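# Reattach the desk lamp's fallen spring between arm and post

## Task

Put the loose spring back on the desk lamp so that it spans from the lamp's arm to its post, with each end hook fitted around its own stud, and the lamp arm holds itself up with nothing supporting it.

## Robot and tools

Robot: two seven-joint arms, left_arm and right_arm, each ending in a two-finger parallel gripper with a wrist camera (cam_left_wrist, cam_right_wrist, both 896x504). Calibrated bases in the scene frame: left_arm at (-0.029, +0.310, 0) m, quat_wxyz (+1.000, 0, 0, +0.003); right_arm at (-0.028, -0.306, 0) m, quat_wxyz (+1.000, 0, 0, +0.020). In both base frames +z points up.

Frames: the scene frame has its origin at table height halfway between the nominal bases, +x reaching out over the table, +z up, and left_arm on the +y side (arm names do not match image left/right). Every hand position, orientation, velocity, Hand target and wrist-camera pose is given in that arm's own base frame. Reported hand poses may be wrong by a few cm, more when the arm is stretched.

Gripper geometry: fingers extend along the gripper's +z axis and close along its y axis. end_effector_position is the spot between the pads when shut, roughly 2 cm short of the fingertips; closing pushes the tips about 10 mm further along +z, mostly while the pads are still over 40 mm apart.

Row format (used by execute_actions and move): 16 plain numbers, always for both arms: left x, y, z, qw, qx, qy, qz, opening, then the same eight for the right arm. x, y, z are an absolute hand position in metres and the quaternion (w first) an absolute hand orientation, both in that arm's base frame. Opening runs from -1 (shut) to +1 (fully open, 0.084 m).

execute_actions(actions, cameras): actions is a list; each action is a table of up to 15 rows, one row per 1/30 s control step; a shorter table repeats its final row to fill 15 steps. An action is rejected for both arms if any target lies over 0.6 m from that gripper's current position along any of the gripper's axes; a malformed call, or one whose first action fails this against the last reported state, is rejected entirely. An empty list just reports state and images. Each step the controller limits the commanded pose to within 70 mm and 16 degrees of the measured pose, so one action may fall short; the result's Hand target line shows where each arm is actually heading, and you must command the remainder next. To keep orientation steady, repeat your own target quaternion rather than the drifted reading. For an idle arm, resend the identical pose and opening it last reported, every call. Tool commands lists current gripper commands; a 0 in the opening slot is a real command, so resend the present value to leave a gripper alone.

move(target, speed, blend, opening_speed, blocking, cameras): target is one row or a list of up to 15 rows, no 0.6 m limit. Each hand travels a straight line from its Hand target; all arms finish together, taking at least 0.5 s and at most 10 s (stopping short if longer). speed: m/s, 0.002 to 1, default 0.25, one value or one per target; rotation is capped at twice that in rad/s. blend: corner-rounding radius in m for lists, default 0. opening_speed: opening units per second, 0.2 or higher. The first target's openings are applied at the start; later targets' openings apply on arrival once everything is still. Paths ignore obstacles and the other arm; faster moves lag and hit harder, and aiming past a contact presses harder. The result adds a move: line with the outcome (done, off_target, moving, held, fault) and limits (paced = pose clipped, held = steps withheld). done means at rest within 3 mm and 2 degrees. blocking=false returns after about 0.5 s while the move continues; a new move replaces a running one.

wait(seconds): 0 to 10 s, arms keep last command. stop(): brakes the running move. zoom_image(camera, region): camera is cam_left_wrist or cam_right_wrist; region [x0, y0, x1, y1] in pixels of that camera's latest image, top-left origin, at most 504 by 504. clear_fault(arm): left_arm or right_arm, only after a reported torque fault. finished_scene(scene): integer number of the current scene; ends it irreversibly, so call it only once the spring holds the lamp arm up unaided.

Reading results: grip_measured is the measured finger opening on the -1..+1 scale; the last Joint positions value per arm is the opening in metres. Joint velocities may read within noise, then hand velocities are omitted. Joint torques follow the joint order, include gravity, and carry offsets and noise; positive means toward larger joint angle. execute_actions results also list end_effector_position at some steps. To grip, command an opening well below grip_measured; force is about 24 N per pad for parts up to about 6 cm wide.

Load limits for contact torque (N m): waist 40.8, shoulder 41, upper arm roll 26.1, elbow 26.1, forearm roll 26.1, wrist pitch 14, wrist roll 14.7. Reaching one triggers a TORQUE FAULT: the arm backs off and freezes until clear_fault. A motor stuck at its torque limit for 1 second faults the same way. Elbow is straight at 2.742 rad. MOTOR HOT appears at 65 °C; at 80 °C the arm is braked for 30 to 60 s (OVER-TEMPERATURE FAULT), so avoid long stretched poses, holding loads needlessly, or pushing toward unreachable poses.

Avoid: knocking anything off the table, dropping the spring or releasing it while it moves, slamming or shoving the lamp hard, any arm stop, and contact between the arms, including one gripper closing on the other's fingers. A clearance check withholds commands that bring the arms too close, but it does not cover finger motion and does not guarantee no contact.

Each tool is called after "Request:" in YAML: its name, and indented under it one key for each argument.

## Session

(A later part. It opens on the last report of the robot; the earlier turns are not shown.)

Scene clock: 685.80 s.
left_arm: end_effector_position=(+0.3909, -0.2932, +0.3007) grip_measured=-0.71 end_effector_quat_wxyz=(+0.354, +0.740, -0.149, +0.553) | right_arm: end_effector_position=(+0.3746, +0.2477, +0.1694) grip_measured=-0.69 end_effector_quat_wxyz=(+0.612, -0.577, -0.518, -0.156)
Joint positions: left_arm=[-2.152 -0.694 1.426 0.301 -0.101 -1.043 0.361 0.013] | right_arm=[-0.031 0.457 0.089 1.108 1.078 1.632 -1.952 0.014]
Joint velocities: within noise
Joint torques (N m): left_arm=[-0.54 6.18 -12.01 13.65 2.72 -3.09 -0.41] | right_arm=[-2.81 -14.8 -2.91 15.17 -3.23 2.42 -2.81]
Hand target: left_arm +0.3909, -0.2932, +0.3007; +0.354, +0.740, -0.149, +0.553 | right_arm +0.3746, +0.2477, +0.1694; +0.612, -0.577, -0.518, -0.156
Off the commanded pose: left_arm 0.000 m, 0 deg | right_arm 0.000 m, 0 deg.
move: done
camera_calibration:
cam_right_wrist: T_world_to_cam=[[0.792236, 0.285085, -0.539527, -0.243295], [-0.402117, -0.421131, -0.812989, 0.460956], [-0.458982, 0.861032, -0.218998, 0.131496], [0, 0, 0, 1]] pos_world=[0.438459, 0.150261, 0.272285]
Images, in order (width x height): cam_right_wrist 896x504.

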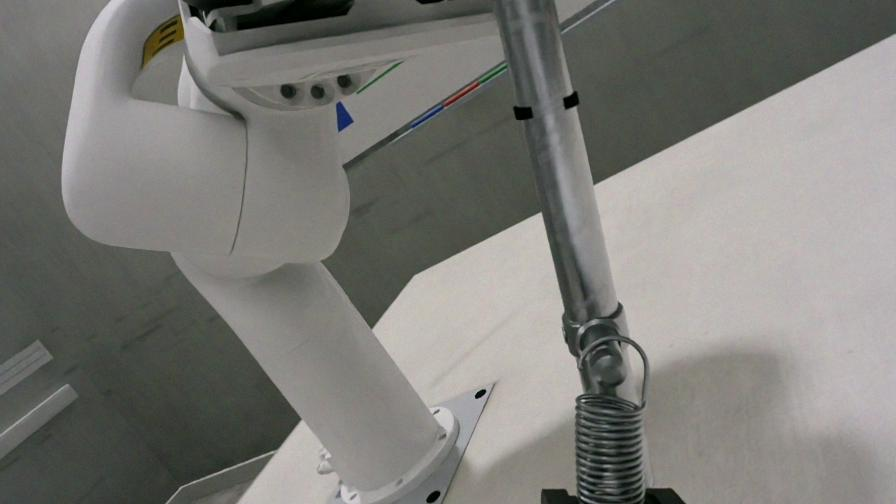

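Request:
move:
  target:
    - [0.3909, -0.2932, 0.3007, 0.3540, 0.7396, -0.1494, 0.5525, -0.8, 0.3772, 0.2494, 0.1740, -0.6117, 0.5767, 0.5183, 0.1555, -1]
    - [0.3909, -0.2932, 0.3007, 0.3540, 0.7396, -0.1494, 0.5525, -0.8, 0.3779, 0.2475, 0.1740, -0.6117, 0.5767, 0.5183, 0.1555, -1]
  speed: 0.02
  cameras: ["cam_right_wrist"]

Request:
zoom_image:
  camera: "cam_right_wrist"
  region: [572, 336, 662, 426]

Scene clock: 695.07 s.
left_arm: end_effector_position=(+0.3909, -0.2932, +0.3007) grip_measured=-0.71 end_effector_quat_wxyz=(+0.354, +0.740, -0.149, +0.553) | right_arm: end_effector_position=(+0.3778, +0.2476, +0.1741) grip_measured=-0.69 end_effector_quat_wxyz=(+0.612, -0.577, -0.518, -0.156)
Joint positions: left_arm=[-2.152 -0.694 1.426 0.301 -0.101 -1.043 0.361 0.013] | right_arm=[-0.032 0.455 0.089 1.12 1.078 1.64 -1.94 0.013]
Joint velocities: within noise
Joint torques (N m): left_arm=[-0.73 5.61 -11.37 14.02 2.85 -3.22 -0.45] | right_arm=[-3.14 -15.8 -2.88 16.59 -2.99 2.92 2.46]
Hand target: left_arm +0.3909, -0.2932, +0.3007; +0.354, +0.740, -0.149, +0.553 | right_arm +0.3779, +0.2475, +0.1740; +0.612, -0.577, -0.518, -0.156
Off the commanded pose: left_arm 0.000 m, 0 deg | right_arm 0.000 m, 0 deg.
move: done
camera_calibration:
cam_right_wrist: T_world_to_cam=[[0.792322, 0.285173, -0.539354, -0.243444], [-0.401949, -0.42107, -0.813103, 0.46601], [-0.45898, 0.861033, -0.218998, 0.134125], [0, 0, 0, 1]] pos_world=[0.441759, 0.150161, 0.276985]
Images, in order (width x height): cam_right_wrist 896x504.

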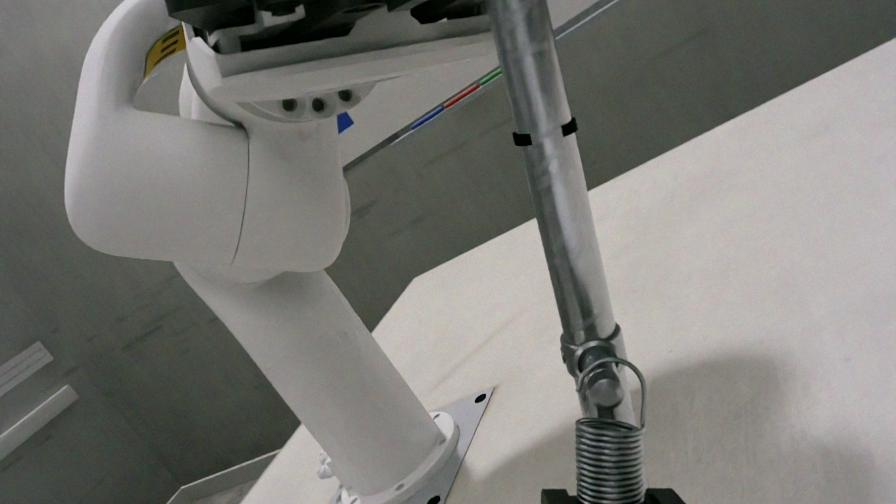

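Scaled by 5.600 from the camera's 896x504 image, which has a finer 1280x720 frame.

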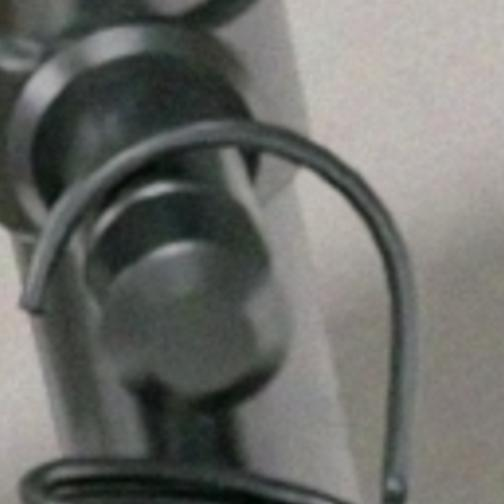

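Request:
move:
  target: [0.3909, -0.2932, 0.3007, 0.3540, 0.7396, -0.1494, 0.5525, -0.8, 0.3795, 0.2486, 0.1769, -0.6117, 0.5767, 0.5183, 0.1555, -1]
  speed: 0.02
  cameras: ["cam_right_wrist"]

Request:
zoom_image:
  camera: "cam_right_wrist"
  region: [572, 346, 662, 436]

Scene clock: 700.13 s.
left_arm: end_effector_position=(+0.3909, -0.2932, +0.3007) grip_measured=-0.71 end_effector_quat_wxyz=(+0.354, +0.740, -0.149, +0.553) | right_arm: end_effector_position=(+0.3795, +0.2486, +0.1768) grip_measured=-0.69 end_effector_quat_wxyz=(+0.612, -0.577, -0.518, -0.156)
Joint positions: left_arm=[-2.152 -0.694 1.426 0.301 -0.101 -1.043 0.361 0.013] | right_arm=[-0.032 0.453 0.09 1.126 1.08 1.642 -1.932 0.014]
Joint velocities: within noise
Joint torques (N m): left_arm=[-1.2 5.76 -11.2 14.43 2.8 -3.07 -0.49] | right_arm=[2.64 -25.04 4.34 18.16 3.6 3.13 2.03]
Hand target: left_arm +0.3909, -0.2932, +0.3007; +0.354, +0.740, -0.149, +0.553 | right_arm +0.3795, +0.2486, +0.1769; +0.612, -0.577, -0.518, -0.156
Off the commanded pose: left_arm 0.000 m, 0 deg | right_arm 0.000 m, 0 deg.
move: done
camera_calibration:
cam_right_wrist: T_world_to_cam=[[0.792272, 0.285016, -0.53951, -0.243422], [-0.402136, -0.421097, -0.812997, 0.469285], [-0.458903, 0.861071, -0.219008, 0.134638], [0, 0, 0, 1]] pos_world=[0.443359, 0.15106, 0.279685]
Images, in order (width x height): cam_right_wrist 896x504.

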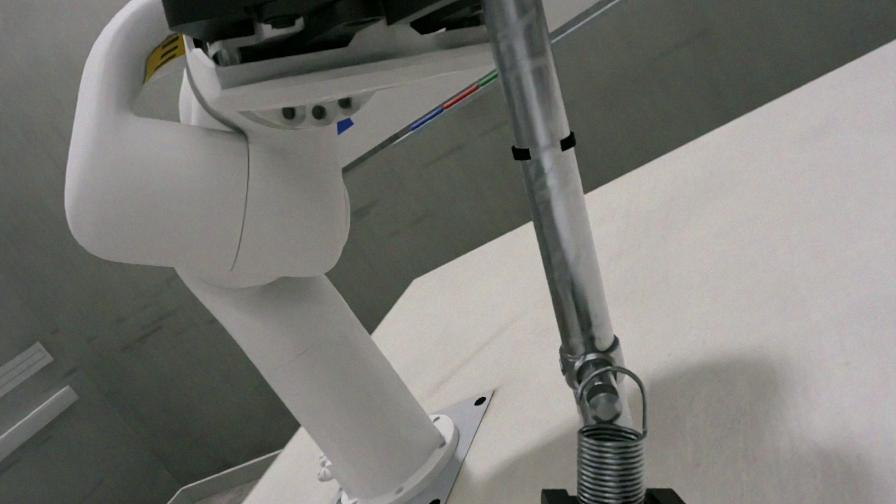

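Scaled by 5.600 from the camera's 896x504 image, which has a finer 1280x720 frame.

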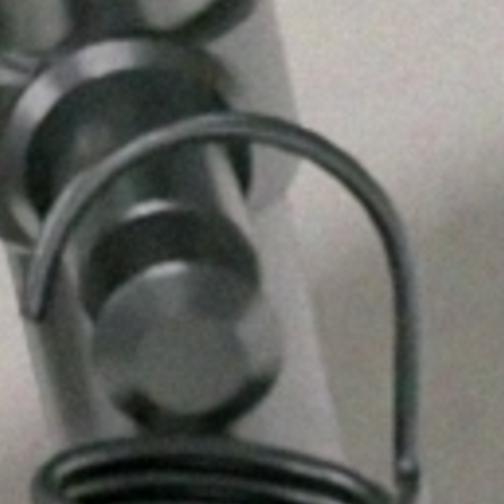

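Request:
move:
  target:
    - [0.3909, -0.2932, 0.3007, 0.3540, 0.7396, -0.1494, 0.5525, -0.8, 0.3804, 0.2462, 0.1769, -0.6117, 0.5767, 0.5183, 0.1555, -1]
    - [0.3909, -0.2932, 0.3007, 0.3540, 0.7396, -0.1494, 0.5525, -0.8, 0.3785, 0.2450, 0.1736, -0.6117, 0.5767, 0.5183, 0.1555, -1]
  speed: 0.02
  cameras: ["cam_right_wrist"]

Request:
zoom_image:
  camera: "cam_right_wrist"
  region: [572, 336, 662, 426]

Scene clock: 713.97 s.
left_arm: end_effector_position=(+0.3909, -0.2932, +0.3007) grip_measured=-0.71 end_effector_quat_wxyz=(+0.354, +0.740, -0.149, +0.553) | right_arm: end_effector_position=(+0.3785, +0.2450, +0.1737) grip_measured=-0.69 end_effector_quat_wxyz=(+0.612, -0.577, -0.518, -0.156)
Joint positions: left_arm=[-2.152 -0.694 1.426 0.301 -0.101 -1.043 0.361 0.013] | right_arm=[-0.036 0.457 0.086 1.123 1.074 1.644 -1.941 0.014]
Joint velocities: within noise
Joint torques (N m): left_arm=[-1.17 6.07 -10.97 14.64 2.87 -3.28 -0.56] | right_arm=[-2.7 -17.39 -2.18 10.59 -1.45 -0.7 -2.79]
Hand target: left_arm +0.3909, -0.2932, +0.3007; +0.354, +0.740, -0.149, +0.553 | right_arm +0.3785, +0.2450, +0.1736; +0.612, -0.577, -0.518, -0.156
Off the commanded pose: left_arm 0.000 m, 0 deg | right_arm 0.000 m, 0 deg.
move: done
camera_calibration:
cam_right_wrist: T_world_to_cam=[[0.792223, 0.285143, -0.539515, -0.24338], [-0.402132, -0.421053, -0.813022, 0.464927], [-0.458992, 0.861051, -0.218903, 0.136573], [0, 0, 0, 1]] pos_world=[0.442459, 0.14756, 0.276585]
Images, in order (width x height): cam_right_wrist 896x504.

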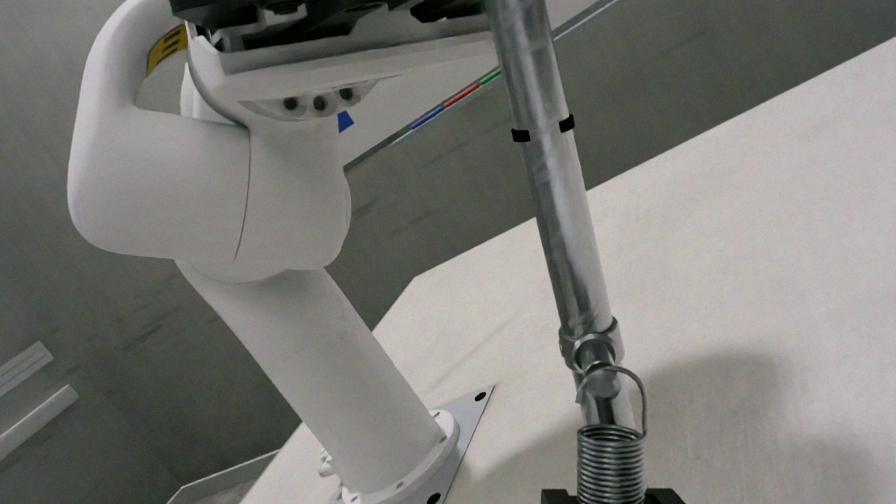

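Scaled by 5.600 from the camera's 896x504 image, which has a finer 1280x720 frame.

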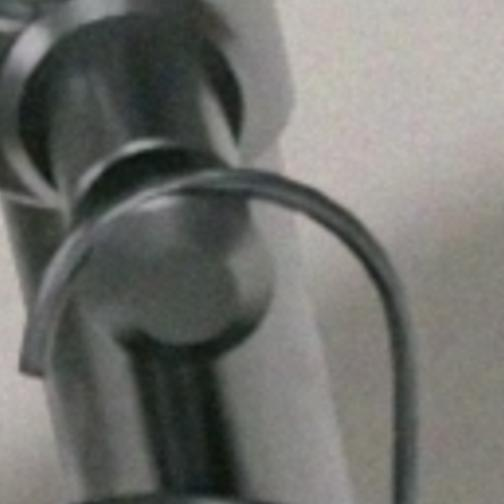

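Request:
move:
  target:
    - [0.3909, -0.2932, 0.3007, 0.3540, 0.7396, -0.1494, 0.5525, -0.8, 0.3795, 0.2486, 0.1769, -0.6117, 0.5767, 0.5183, 0.1555, -1]
    - [0.3909, -0.2932, 0.3007, 0.3540, 0.7396, -0.1494, 0.5525, -0.8, 0.3763, 0.2459, 0.1702, -0.6117, 0.5767, 0.5183, 0.1555, -1]
  speed: 0.02
  cameras: ["cam_right_wrist"]

Request:
zoom_image:
  camera: "cam_right_wrist"
  region: [572, 326, 662, 416]

Scene clock: 724.80 s.
left_arm: end_effector_position=(+0.3909, -0.2932, +0.3007) grip_measured=-0.71 end_effector_quat_wxyz=(+0.354, +0.740, -0.149, +0.553) | right_arm: end_effector_position=(+0.3763, +0.2459, +0.1703) grip_measured=-0.69 end_effector_quat_wxyz=(+0.612, -0.577, -0.518, -0.156)
Joint positions: left_arm=[-2.152 -0.694 1.426 0.301 -0.101 -1.043 0.361 0.013] | right_arm=[-0.034 0.459 0.087 1.115 1.075 1.637 -1.949 0.014]
Joint velocities: within noise
Joint torques (N m): left_arm=[-1.16 5.25 -10.89 14.94 2.61 -3.08 -0.56] | right_arm=[-2.65 -14.97 -3.03 8.56 -3.29 -1.09 -2.78]
Hand target: left_arm +0.3909, -0.2932, +0.3007; +0.354, +0.740, -0.149, +0.553 | right_arm +0.3763, +0.2459, +0.1702; +0.612, -0.577, -0.518, -0.156
Off the commanded pose: left_arm 0.000 m, 0 deg | right_arm 0.000 m, 0 deg.
move: done
camera_calibration:
cam_right_wrist: T_world_to_cam=[[0.792268, 0.285117, -0.539463, -0.243758], [-0.402055, -0.421108, -0.813031, 0.461634], [-0.458982, 0.861032, -0.218998, 0.134068], [0, 0, 0, 1]] pos_world=[0.440259, 0.148461, 0.273185]
Images, in order (width x height): cam_right_wrist 896x504.

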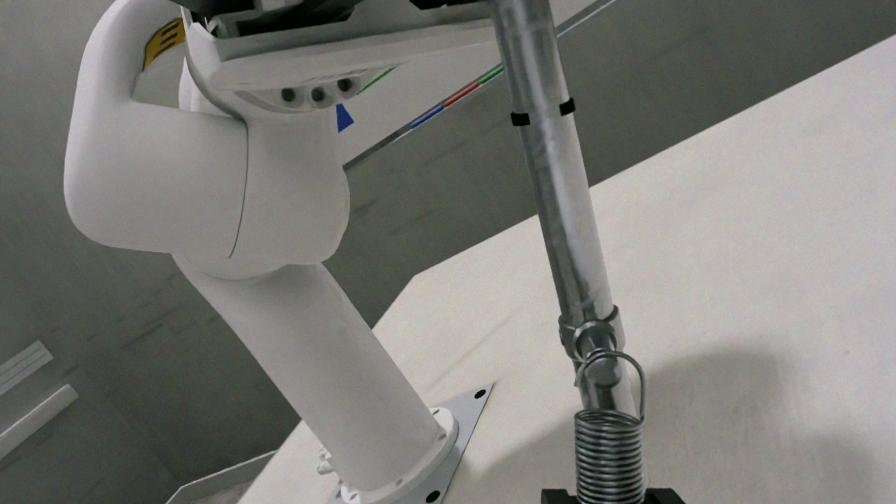

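Scaled by 5.600 from the camera's 896x504 image, which has a finer 1280x720 frame.

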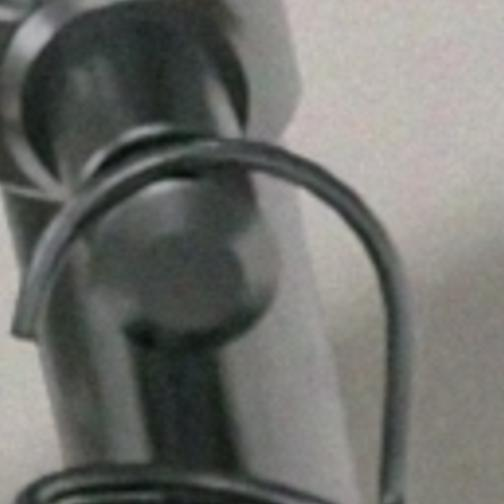

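Request:
move:
  target: [0.3909, -0.2932, 0.3007, 0.3540, 0.7396, -0.1494, 0.5525, -0.8, 0.3747, 0.2449, 0.1674, -0.6117, 0.5767, 0.5183, 0.1555, -1]
  speed: 0.02
  cameras: ["cam_right_wrist"]

Request:
zoom_image:
  camera: "cam_right_wrist"
  region: [572, 316, 662, 406]

Scene clock: 744.23 s.
left_arm: end_effector_position=(+0.3909, -0.2932, +0.3007) grip_measured=-0.71 end_effector_quat_wxyz=(+0.354, +0.740, -0.149, +0.553) | right_arm: end_effector_position=(+0.3747, +0.2449, +0.1675) grip_measured=-0.69 end_effector_quat_wxyz=(+0.612, -0.577, -0.518, -0.156)
Joint positions: left_arm=[-2.152 -0.694 1.426 0.301 -0.101 -1.043 0.361 0.013] | right_arm=[-0.035 0.462 0.086 1.109 1.074 1.635 -1.957 0.014]
Joint velocities: within noise
Joint torques (N m): left_arm=[-1.22 5.5 -11 15.52 2.84 -3.02 -0.6] | right_arm=[-2.71 -14.91 -2.85 8.26 -3.36 -1.24 -2.98]
Hand target: left_arm +0.3909, -0.2932, +0.3007; +0.354, +0.740, -0.149, +0.553 | right_arm +0.3747, +0.2449, +0.1674; +0.612, -0.577, -0.518, -0.156
Off the commanded pose: left_arm 0.000 m, 0 deg | right_arm 0.000 m, 0 deg.
move: done
camera_calibration:
cam_right_wrist: T_world_to_cam=[[0.792268, 0.285117, -0.539463, -0.243716], [-0.402055, -0.421108, -0.813031, 0.458294], [-0.458982, 0.861032, -0.218998, 0.133582], [0, 0, 0, 1]] pos_world=[0.438659, 0.147461, 0.270385]
Images, in order (width x height): cam_right_wrist 896x504.

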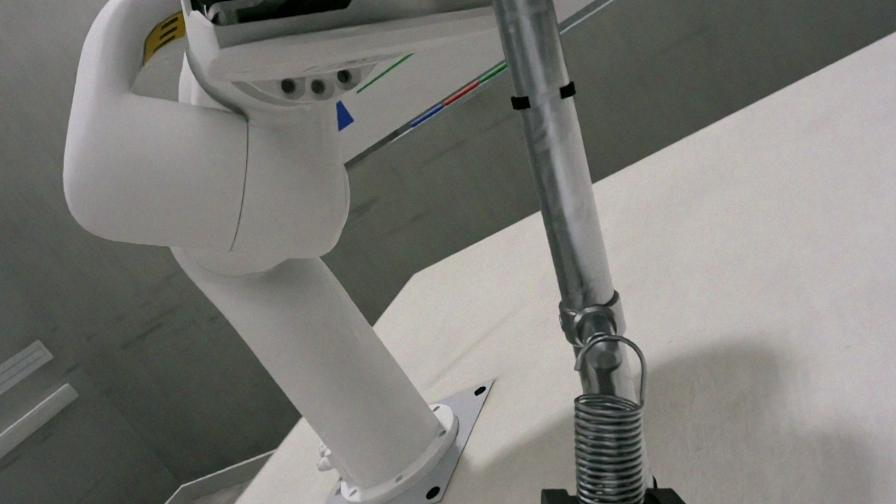

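Scaled by 5.600 from the camera's 896x504 image, which has a finer 1280x720 frame.

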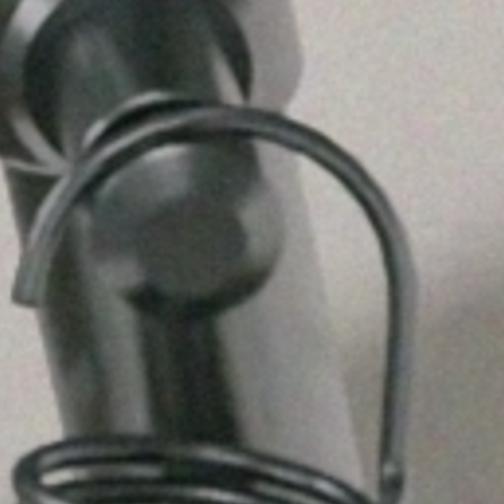

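Request:
move:
  target: [0.3909, -0.2932, 0.3007, 0.3540, 0.7396, -0.1494, 0.5525, -0.8, 0.3731, 0.2439, 0.1646, -0.6117, 0.5767, 0.5183, 0.1555, -1]
  speed: 0.02
  cameras: ["cam_right_wrist"]

Request:
zoom_image:
  camera: "cam_right_wrist"
  region: [560, 316, 680, 504]

Scene clock: 754.37 s.
left_arm: end_effector_position=(+0.3909, -0.2932, +0.3007) grip_measured=-0.71 end_effector_quat_wxyz=(+0.354, +0.740, -0.149, +0.553) | right_arm: end_effector_position=(+0.3731, +0.2439, +0.1647) grip_measured=-0.69 end_effector_quat_wxyz=(+0.612, -0.577, -0.518, -0.156)
Joint positions: left_arm=[-2.152 -0.694 1.426 0.301 -0.101 -1.043 0.361 0.013] | right_arm=[-0.035 0.464 0.085 1.103 1.072 1.632 -1.964 0.013]
Joint velocities: within noise
Joint torques (N m): left_arm=[-1.58 5.57 -11.13 15.69 2.98 -3.2 -0.74] | right_arm=[-2.84 -14.46 -3.08 7.45 -3.96 -1.36 -2.89]
Hand target: left_arm +0.3909, -0.2932, +0.3007; +0.354, +0.740, -0.149, +0.553 | right_arm +0.3731, +0.2439, +0.1646; +0.612, -0.577, -0.518, -0.156
Off the commanded pose: left_arm 0.000 m, 0 deg | right_arm 0.000 m, 0 deg.
move: done
camera_calibration:
cam_right_wrist: T_world_to_cam=[[0.792268, 0.285117, -0.539463, -0.243674], [-0.402055, -0.421108, -0.813031, 0.454953], [-0.458982, 0.861032, -0.218998, 0.133095], [0, 0, 0, 1]] pos_world=[0.437059, 0.146461, 0.267585]
Images, in order (width x height): cam_right_wrist 896x504.

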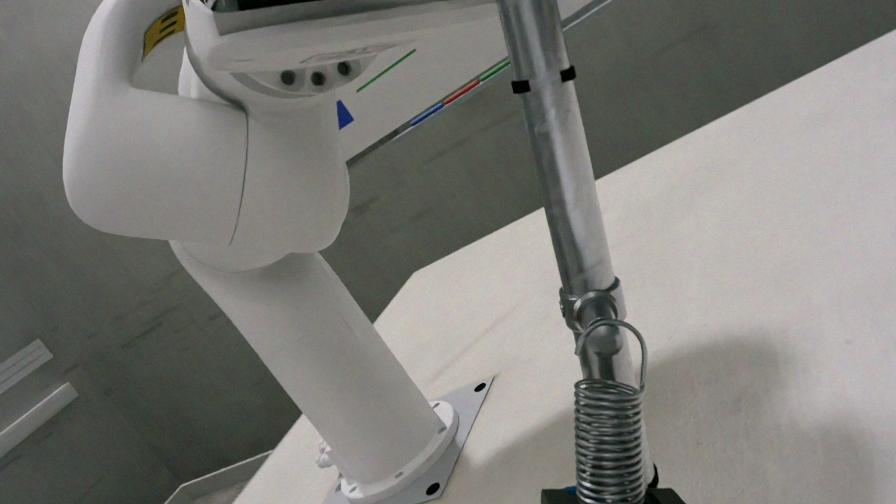

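Scaled by 2.681 from the camera's 896x504 image, which has a finer 1280x720 frame.

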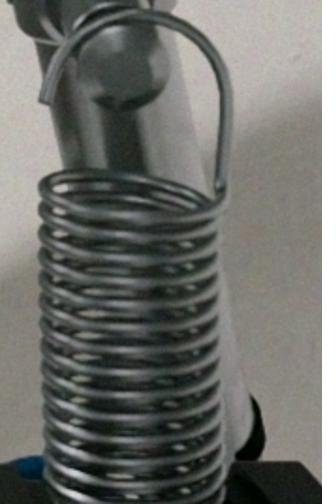

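Request:
move:
  target: [0.3909, -0.2932, 0.3007, 0.3540, 0.7396, -0.1494, 0.5525, -0.8, 0.3707, 0.2478, 0.1631, -0.6335, 0.5691, 0.4909, 0.1804, -1]
  speed: 0.025
  cameras: ["cam_right_wrist"]

Request:
zoom_image:
  camera: "cam_right_wrist"
  region: [540, 316, 700, 504]

Scene clock: 765.80 s.
left_arm: end_effector_position=(+0.3909, -0.2932, +0.3007) grip_measured=-0.71 end_effector_quat_wxyz=(+0.354, +0.740, -0.149, +0.553) | right_arm: end_effector_position=(+0.3707, +0.2478, +0.1631) grip_measured=-0.69 end_effector_quat_wxyz=(+0.634, -0.569, -0.491, -0.180)
Joint positions: left_arm=[-2.152 -0.694 1.426 0.301 -0.101 -1.043 0.361 0.013] | right_arm=[-0.054 0.482 0.093 1.067 1.135 1.646 -2.008 0.013]
Joint velocities: within noise
Joint torques (N m): left_arm=[-2.11 5.75 -10.76 16.17 2.77 -3.2 -0.74] | right_arm=[-2.59 -14.19 3.88 7.07 1.75 2.37 -2.81]
Hand target: left_arm +0.3909, -0.2932, +0.3007; +0.354, +0.740, -0.149, +0.553 | right_arm +0.3707, +0.2478, +0.1631; +0.634, -0.569, -0.491, -0.181
Off the commanded pose: left_arm 0.000 m, 0 deg | right_arm 0.000 m, 0 deg.
move: done
camera_calibration:
cam_right_wrist: T_world_to_cam=[[0.792295, 0.284635, -0.539677, -0.243557], [-0.440695, -0.344758, -0.828812, 0.452241], [-0.421967, 0.894497, -0.147713, 0.0946379], [0, 0, 0, 1]] pos_world=[0.432203, 0.140585, 0.257359]
Images, in order (width x height): cam_right_wrist 896x504.

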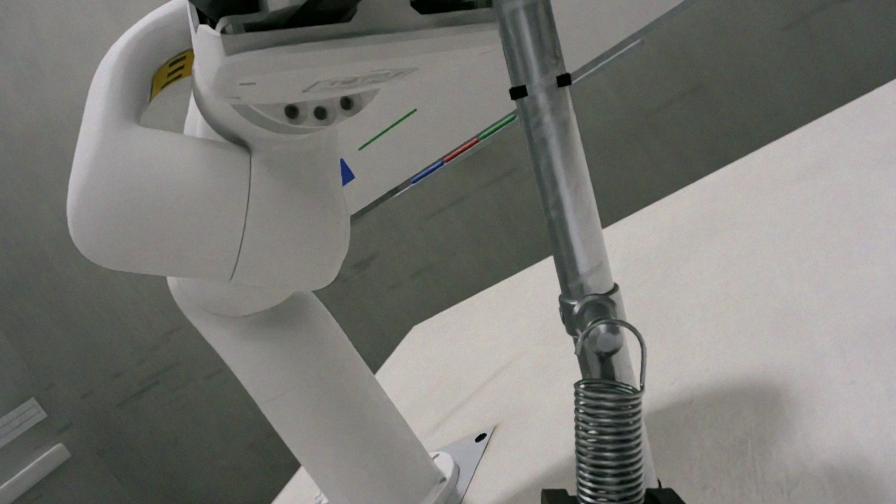

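Scaled by 2.681 from the camera's 896x504 image, which has a finer 1280x720 frame.

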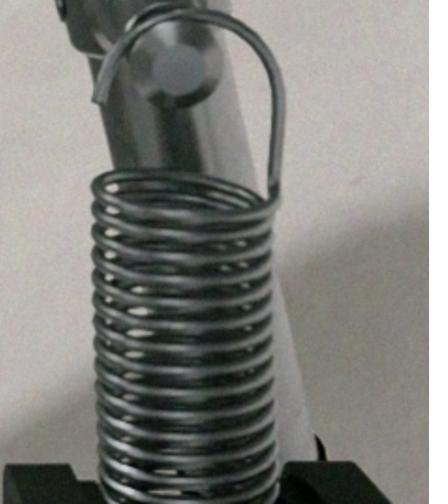

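Request:
move:
  target: [0.3909, -0.2932, 0.3007, 0.3540, 0.7396, -0.1494, 0.5525, -0.8, 0.3684, 0.2519, 0.1620, -0.6542, 0.5606, 0.4628, 0.2051, -1]
  speed: 0.02
  cameras: ["cam_right_wrist"]

Request:
zoom_image:
  camera: "cam_right_wrist"
  region: [540, 316, 700, 504]

Scene clock: 771.33 s.
left_arm: end_effector_position=(+0.3909, -0.2932, +0.3007) grip_measured=-0.71 end_effector_quat_wxyz=(+0.354, +0.740, -0.149, +0.553) | right_arm: end_effector_position=(+0.3684, +0.2519, +0.1620) grip_measured=-0.69 end_effector_quat_wxyz=(+0.655, -0.561, -0.463, -0.205)
Joint positions: left_arm=[-2.152 -0.694 1.426 0.301 -0.101 -1.043 0.361 0.013] | right_arm=[-0.072 0.503 0.103 1.032 1.198 1.663 -2.052 0.013]
Joint velocities: within noise
Joint torques (N m): left_arm=[-2.47 5.98 -11.09 16.12 2.81 -3.13 -0.62] | right_arm=[-2.22 -13.97 4.2 6.16 1.3 2.43 -2.75]
Hand target: left_arm +0.3909, -0.2932, +0.3007; +0.354, +0.740, -0.149, +0.553 | right_arm +0.3684, +0.2519, +0.1620; +0.655, -0.561, -0.463, -0.205
Off the commanded pose: left_arm 0.000 m, 0 deg | right_arm 0.000 m, 0 deg.
move: done
camera_calibration:
cam_right_wrist: T_world_to_cam=[[0.792392, 0.284125, -0.539803, -0.243357], [-0.475999, -0.265422, -0.838437, 0.44636], [-0.381497, 0.921317, -0.0750747, 0.0564299], [0, 0, 0, 1]] pos_world=[0.426828, 0.135628, 0.247116]
Images, in order (width x height): cam_right_wrist 896x504.

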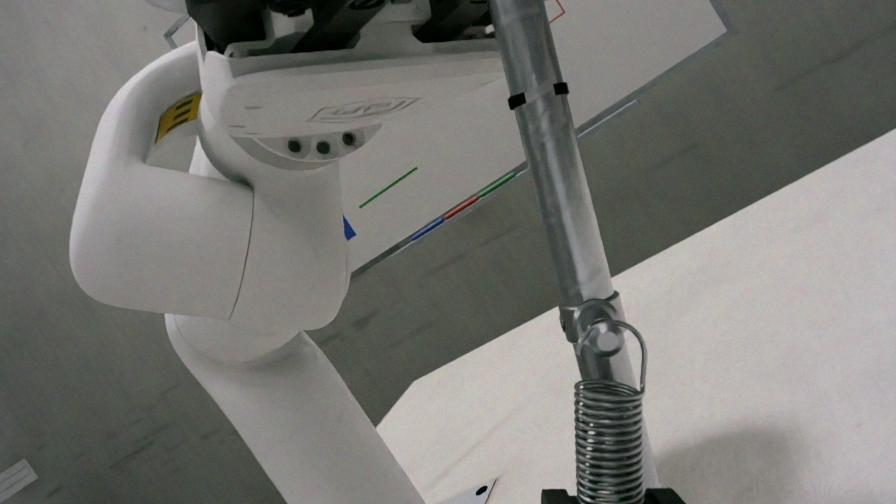

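Scaled by 2.681 from the camera's 896x504 image, which has a finer 1280x720 frame.

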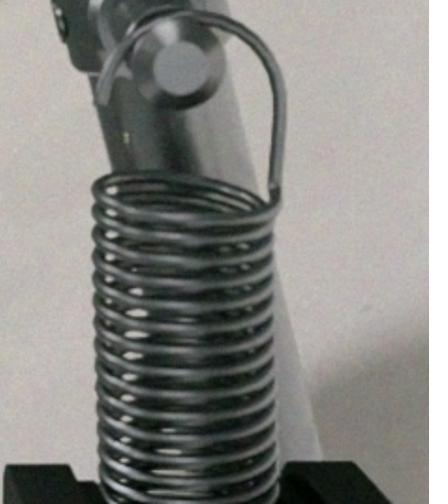

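Request:
move:
  target: [0.3909, -0.2932, 0.3007, 0.3540, 0.7396, -0.1494, 0.5525, -0.8, 0.3710, 0.2528, 0.1662, -0.6542, 0.5606, 0.4628, 0.2051, -1]
  speed: 0.02
  cameras: ["cam_right_wrist"]

Request:
zoom_image:
  camera: "cam_right_wrist"
  region: [540, 316, 700, 504]

Scene clock: 782.27 s.
left_arm: end_effector_position=(+0.3909, -0.2932, +0.3007) grip_measured=-0.71 end_effector_quat_wxyz=(+0.354, +0.740, -0.149, +0.553) | right_arm: end_effector_position=(+0.3710, +0.2527, +0.1661) grip_measured=-0.69 end_effector_quat_wxyz=(+0.655, -0.561, -0.463, -0.205)
Joint positions: left_arm=[-2.152 -0.694 1.426 0.302 -0.101 -1.043 0.361 0.013] | right_arm=[-0.072 0.498 0.105 1.039 1.2 1.666 -2.041 0.014]
Joint velocities: within noise
Joint torques (N m): left_arm=[-2.58 5.42 -10.89 14.3 2.92 -3.08 -0.78] | right_arm=[4.58 -24.03 6.71 15.07 2.94 3.44 2.48]
Hand target: left_arm +0.3909, -0.2932, +0.3007; +0.354, +0.740, -0.149, +0.553 | right_arm +0.3710, +0.2528, +0.1662; +0.655, -0.561, -0.463, -0.205
Off the commanded pose: left_arm 0.000 m, 0 deg | right_arm 0.000 m, 0 deg.
move: done
camera_calibration:
cam_right_wrist: T_world_to_cam=[[0.792432, 0.283997, -0.539813, -0.243428], [-0.476096, -0.265239, -0.83844, 0.451264], [-0.381294, 0.921409, -0.0749742, 0.0568679], [0, 0, 0, 1]] pos_world=[0.429428, 0.136427, 0.251216]
Images, in order (width x height): cam_right_wrist 896x504.

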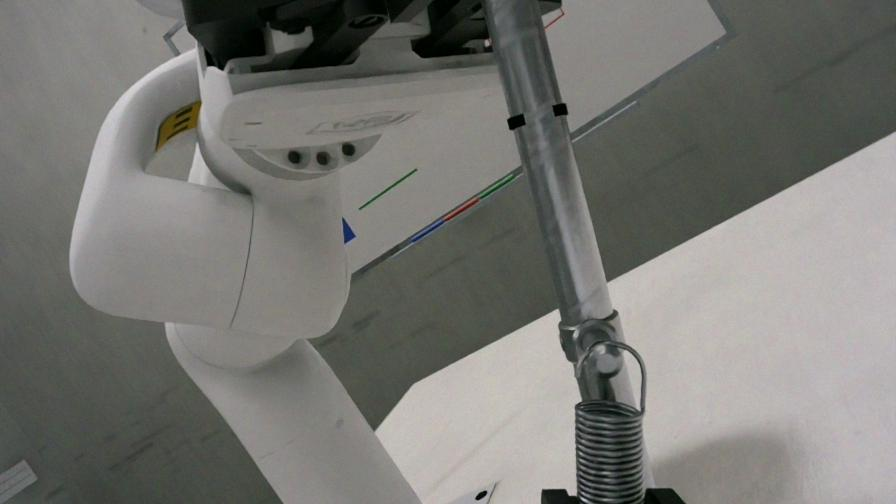

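Scaled by 2.681 from the camera's 896x504 image, which has a finer 1280x720 frame.

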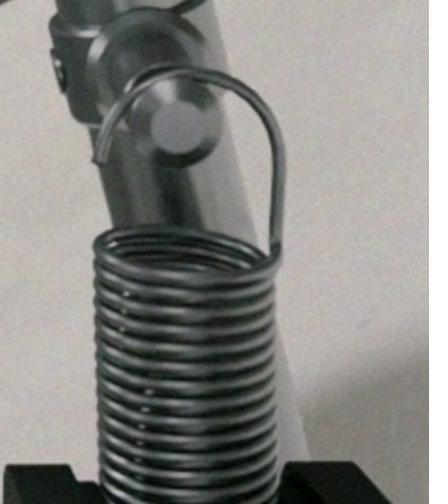

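Request:
move:
  target: [0.3909, -0.2932, 0.3007, 0.3540, 0.7396, -0.1494, 0.5525, -0.8, 0.3710, 0.2528, 0.1662, -0.6542, 0.5606, 0.4628, 0.2051, -0.74]
  opening_speed: 0.2
  cameras: ["cam_right_wrist"]

Request:
zoom_image:
  camera: "cam_right_wrist"
  region: [540, 316, 700, 504]

Scene clock: 788.10 s.
left_arm: end_effector_position=(+0.3909, -0.2932, +0.3007) grip_measured=-0.71 end_effector_quat_wxyz=(+0.354, +0.740, -0.149, +0.553) | right_arm: end_effector_position=(+0.3710, +0.2528, +0.1662) grip_measured=-0.69 end_effector_quat_wxyz=(+0.655, -0.561, -0.463, -0.205)
Joint positions: left_arm=[-2.152 -0.694 1.426 0.301 -0.101 -1.043 0.361 0.013] | right_arm=[-0.072 0.498 0.105 1.039 1.2 1.666 -2.041 0.014]
Joint velocities: within noise
Joint torques (N m): left_arm=[-2.98 5.63 -10.75 11.81 2.74 -3.02 -0.59] | right_arm=[4.45 -23.63 6.53 15.19 2.97 3.38 2.19]
Hand target: left_arm +0.3909, -0.2932, +0.3007; +0.354, +0.740, -0.149, +0.553 | right_arm +0.3710, +0.2528, +0.1662; +0.655, -0.561, -0.463, -0.205
Off the commanded pose: left_arm 0.000 m, 0 deg | right_arm 0.000 m, 0 deg.
move: done
camera_calibration:
cam_right_wrist: T_world_to_cam=[[0.792391, 0.284097, -0.53982, -0.243397], [-0.476067, -0.265307, -0.838435, 0.45137], [-0.381414, 0.921358, -0.0749777, 0.0568427], [0, 0, 0, 1]] pos_world=[0.429428, 0.136527, 0.251316]
Images, in order (width x height): cam_right_wrist 896x504.

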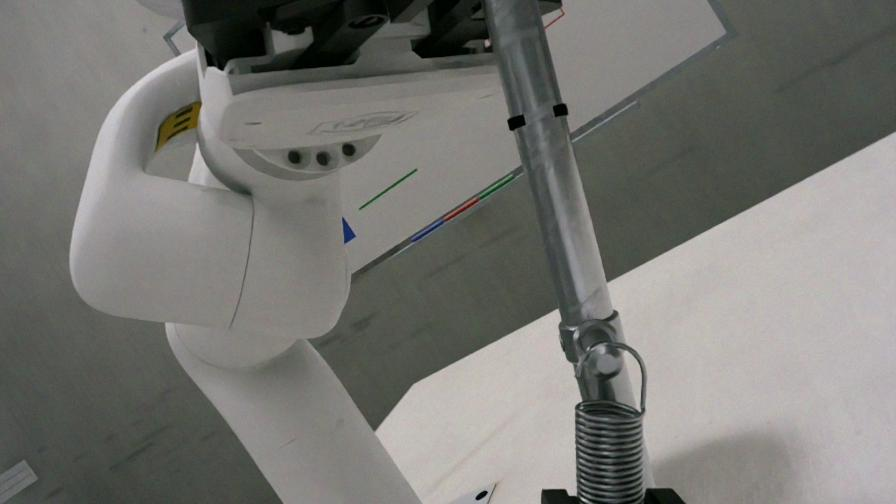

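Scaled by 2.681 from the camera's 896x504 image, which has a finer 1280x720 frame.

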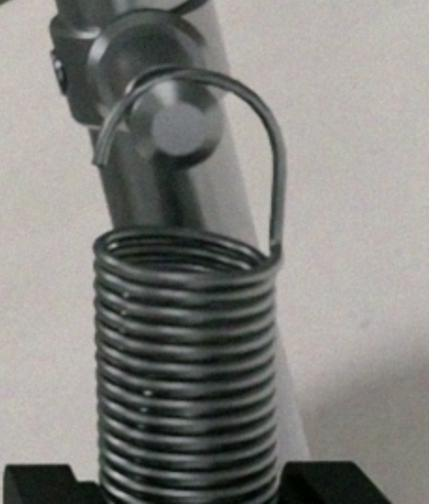

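Grip is still firm with no change, so I'll open a little further, slowly.

Request:
move:
  target: [0.3909, -0.2932, 0.3007, 0.3540, 0.7396, -0.1494, 0.5525, -0.8, 0.3710, 0.2528, 0.1662, -0.6542, 0.5606, 0.4628, 0.2051, -0.67]
  opening_speed: 0.2
  cameras: ["cam_right_wrist"]

Request:
zoom_image:
  camera: "cam_right_wrist"
  region: [540, 316, 700, 504]

Scene clock: 792.20 s.
left_arm: end_effector_position=(+0.3909, -0.2932, +0.3007) grip_measured=-0.71 end_effector_quat_wxyz=(+0.354, +0.740, -0.149, +0.553) | right_arm: end_effector_position=(+0.3710, +0.2528, +0.1662) grip_measured=-0.68 end_effector_quat_wxyz=(+0.655, -0.561, -0.463, -0.205)
Joint positions: left_arm=[-2.152 -0.694 1.426 0.301 -0.101 -1.043 0.361 0.013] | right_arm=[-0.072 0.498 0.105 1.039 1.2 1.666 -2.041 0.014]
Joint velocities: within noise
Joint torques (N m): left_arm=[-2.8 5.46 -10.88 11.81 2.85 -3.1 -0.65] | right_arm=[4.39 -23.29 6.09 14.56 2.71 3.22 2.15]
Hand target: left_arm +0.3909, -0.2932, +0.3007; +0.354, +0.740, -0.149, +0.553 | right_arm +0.3710, +0.2528, +0.1662; +0.655, -0.561, -0.463, -0.205
Off the commanded pose: left_arm 0.000 m, 0 deg | right_arm 0.000 m, 0 deg.
move: done
camera_calibration:
cam_right_wrist: T_world_to_cam=[[0.792429, 0.284117, -0.539754, -0.243432], [-0.476005, -0.265284, -0.838477, 0.451351], [-0.381414, 0.921359, -0.0749776, 0.0568423], [0, 0, 0, 1]] pos_world=[0.429428, 0.136527, 0.251316]
Images, in order (width x height): cam_right_wrist 896x504.

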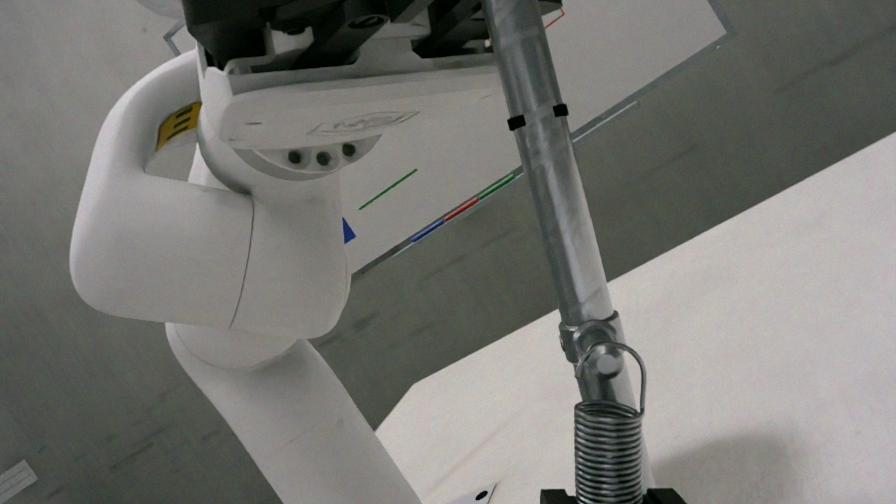

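Scaled by 2.681 from the camera's 896x504 image, which has a finer 1280x720 frame.

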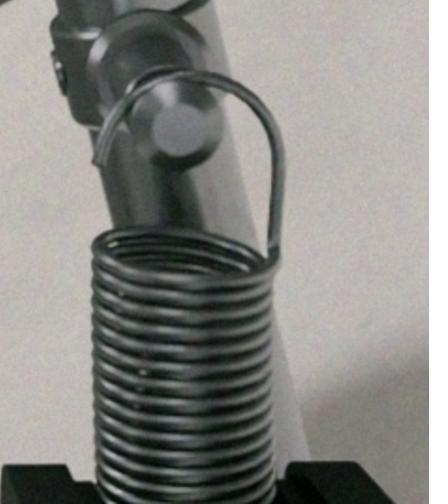

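Request:
move:
  target: [0.3909, -0.2932, 0.3007, 0.3540, 0.7396, -0.1494, 0.5525, -0.8, 0.3710, 0.2528, 0.1662, -0.6542, 0.5606, 0.4628, 0.2051, -0.55]
  opening_speed: 0.2
  cameras: ["cam_right_wrist"]

Request:
zoom_image:
  camera: "cam_right_wrist"
  region: [540, 316, 700, 504]

Scene clock: 796.33 s.
left_arm: end_effector_position=(+0.3909, -0.2932, +0.3007) grip_measured=-0.71 end_effector_quat_wxyz=(+0.354, +0.740, -0.149, +0.553) | right_arm: end_effector_position=(+0.3710, +0.2528, +0.1662) grip_measured=-0.57 end_effector_quat_wxyz=(+0.655, -0.561, -0.463, -0.205)
Joint positions: left_arm=[-2.152 -0.694 1.426 0.301 -0.101 -1.043 0.361 0.013] | right_arm=[-0.072 0.498 0.105 1.039 1.2 1.666 -2.041 0.019]
Joint velocities: within noise
Joint torques (N m): left_arm=[-3.38 5.58 -11.2 11.95 2.64 -2.95 -0.66] | right_arm=[0.63 -22.16 0.45 10.84 1.67 2.76 2.08]
Hand target: left_arm +0.3909, -0.2932, +0.3007; +0.354, +0.740, -0.149, +0.553 | right_arm +0.3710, +0.2528, +0.1662; +0.655, -0.561, -0.463, -0.205
Off the commanded pose: left_arm 0.000 m, 0 deg | right_arm 0.000 m, 0 deg.
move: done
camera_calibration:
cam_right_wrist: T_world_to_cam=[[0.79237, 0.284146, -0.539824, -0.243394], [-0.476099, -0.265229, -0.838441, 0.451375], [-0.381417, 0.921365, -0.0748782, 0.0568182], [0, 0, 0, 1]] pos_world=[0.429428, 0.136527, 0.251316]
Images, in order (width x height): cam_right_wrist 896x504.

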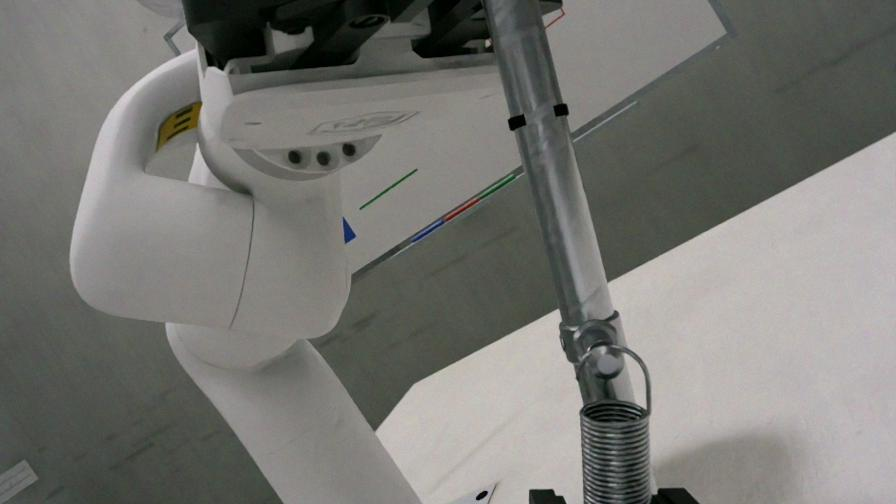

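Scaled by 2.681 from the camera's 896x504 image, which has a finer 1280x720 frame.

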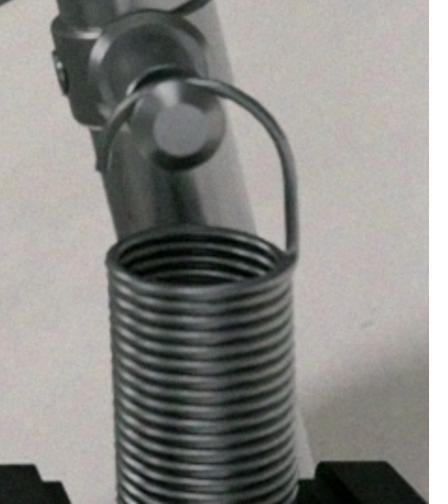

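Request:
move:
  target: [0.3909, -0.2932, 0.3007, 0.3540, 0.7396, -0.1494, 0.5525, -0.8, 0.3710, 0.2528, 0.1662, -0.6542, 0.5606, 0.4628, 0.2051, -0.4]
  opening_speed: 0.2
  cameras: ["cam_right_wrist"]

Request:
zoom_image:
  camera: "cam_right_wrist"
  region: [540, 316, 700, 504]

Scene clock: 808.87 s.
left_arm: end_effector_position=(+0.3909, -0.2932, +0.3007) grip_measured=-0.71 end_effector_quat_wxyz=(+0.354, +0.740, -0.149, +0.553) | right_arm: end_effector_position=(+0.3710, +0.2528, +0.1662) grip_measured=-0.42 end_effector_quat_wxyz=(+0.655, -0.561, -0.463, -0.205)
Joint positions: left_arm=[-2.152 -0.694 1.426 0.301 -0.101 -1.043 0.361 0.013] | right_arm=[-0.072 0.498 0.105 1.039 1.2 1.666 -2.041 0.026]
Joint velocities: within noise
Joint torques (N m): left_arm=[-3.36 5.28 -11.11 11.8 2.74 -2.08 -0.59] | right_arm=[-2.26 -20.9 -1.17 11.02 0.66 2.26 2.01]
Hand target: left_arm +0.3909, -0.2932, +0.3007; +0.354, +0.740, -0.149, +0.553 | right_arm +0.3710, +0.2528, +0.1662; +0.655, -0.561, -0.463, -0.205
Off the commanded pose: left_arm 0.000 m, 0 deg | right_arm 0.000 m, 0 deg.
move: done
camera_calibration:
cam_right_wrist: T_world_to_cam=[[0.792391, 0.284097, -0.53982, -0.243397], [-0.476067, -0.265307, -0.838435, 0.45137], [-0.381414, 0.921358, -0.0749777, 0.0568427], [0, 0, 0, 1]] pos_world=[0.429428, 0.136527, 0.251316]
Images, in order (width x height): cam_right_wrist 896x504.

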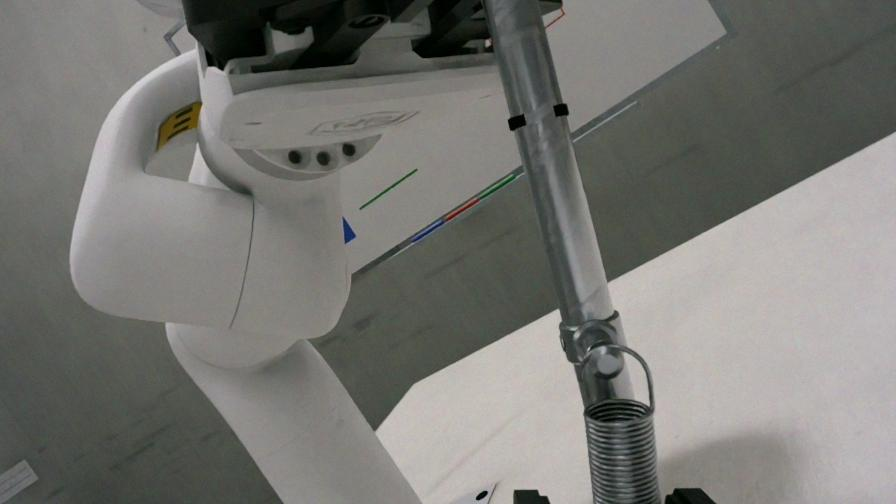

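Scaled by 2.681 from the camera's 896x504 image, which has a finer 1280x720 frame.

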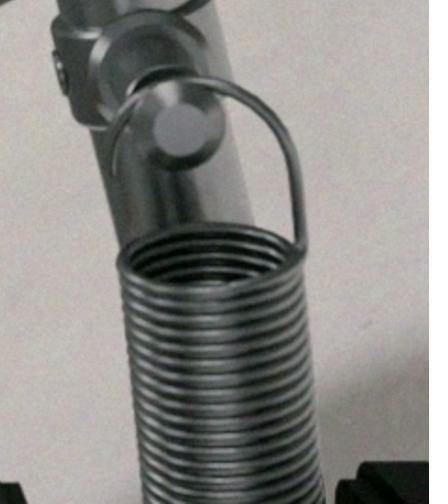

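Request:
move:
  target: [0.3909, -0.2932, 0.3007, 0.3540, 0.7396, -0.1494, 0.5525, -0.8, 0.3710, 0.2528, 0.1662, -0.6542, 0.5606, 0.4628, 0.2051, -0.05]
  opening_speed: 0.2
  cameras: ["cam_right_wrist"]

Request:
zoom_image:
  camera: "cam_right_wrist"
  region: [540, 316, 700, 504]

Scene clock: 822.00 s.
left_arm: end_effector_position=(+0.3909, -0.2932, +0.3007) grip_measured=-0.71 end_effector_quat_wxyz=(+0.354, +0.740, -0.149, +0.553) | right_arm: end_effector_position=(+0.3710, +0.2528, +0.1662) grip_measured=-0.06 end_effector_quat_wxyz=(+0.655, -0.561, -0.463, -0.205)
Joint positions: left_arm=[-2.152 -0.694 1.426 0.301 -0.101 -1.043 0.361 0.013] | right_arm=[-0.072 0.498 0.105 1.039 1.2 1.666 -2.041 0.041]
Joint velocities: within noise
Joint torques (N m): left_arm=[-3.19 4.97 -10.93 12.24 2.6 -1.72 -0.78] | right_arm=[-2.39 -19.32 -1.26 11.47 0.93 2.05 1.59]
Hand target: left_arm +0.3909, -0.2932, +0.3007; +0.354, +0.740, -0.149, +0.553 | right_arm +0.3710, +0.2528, +0.1662; +0.655, -0.561, -0.463, -0.205
Off the commanded pose: left_arm 0.000 m, 0 deg | right_arm 0.000 m, 0 deg.
move: done
camera_calibration:
cam_right_wrist: T_world_to_cam=[[0.792391, 0.284097, -0.53982, -0.243397], [-0.476067, -0.265307, -0.838435, 0.45137], [-0.381414, 0.921358, -0.0749777, 0.0568427], [0, 0, 0, 1]] pos_world=[0.429428, 0.136527, 0.251316]
Images, in order (width x height): cam_right_wrist 896x504.

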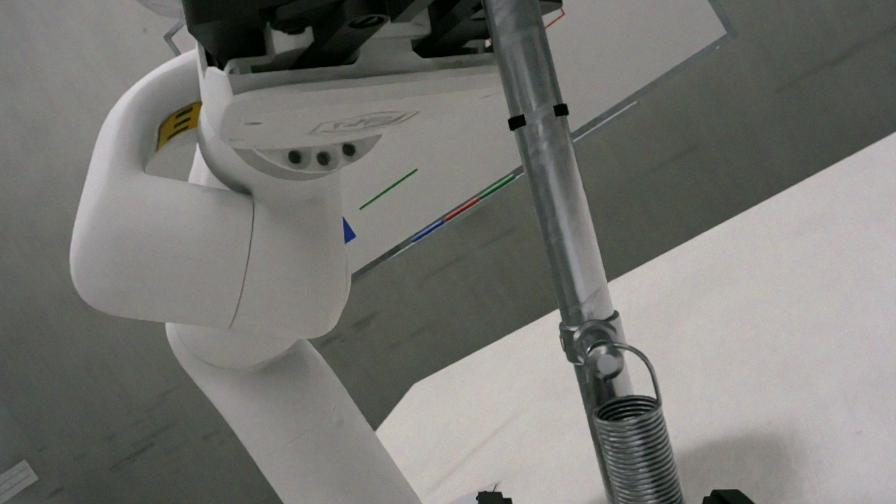

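Scaled by 2.681 from the camera's 896x504 image, which has a finer 1280x720 frame.

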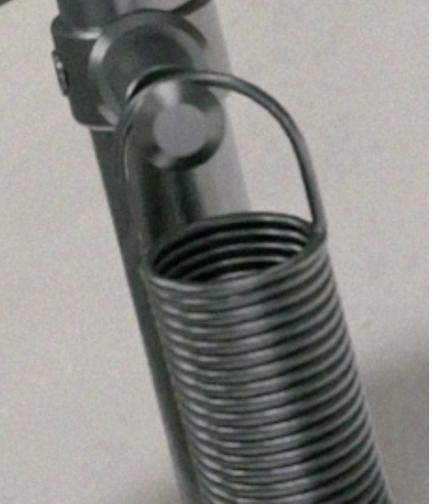

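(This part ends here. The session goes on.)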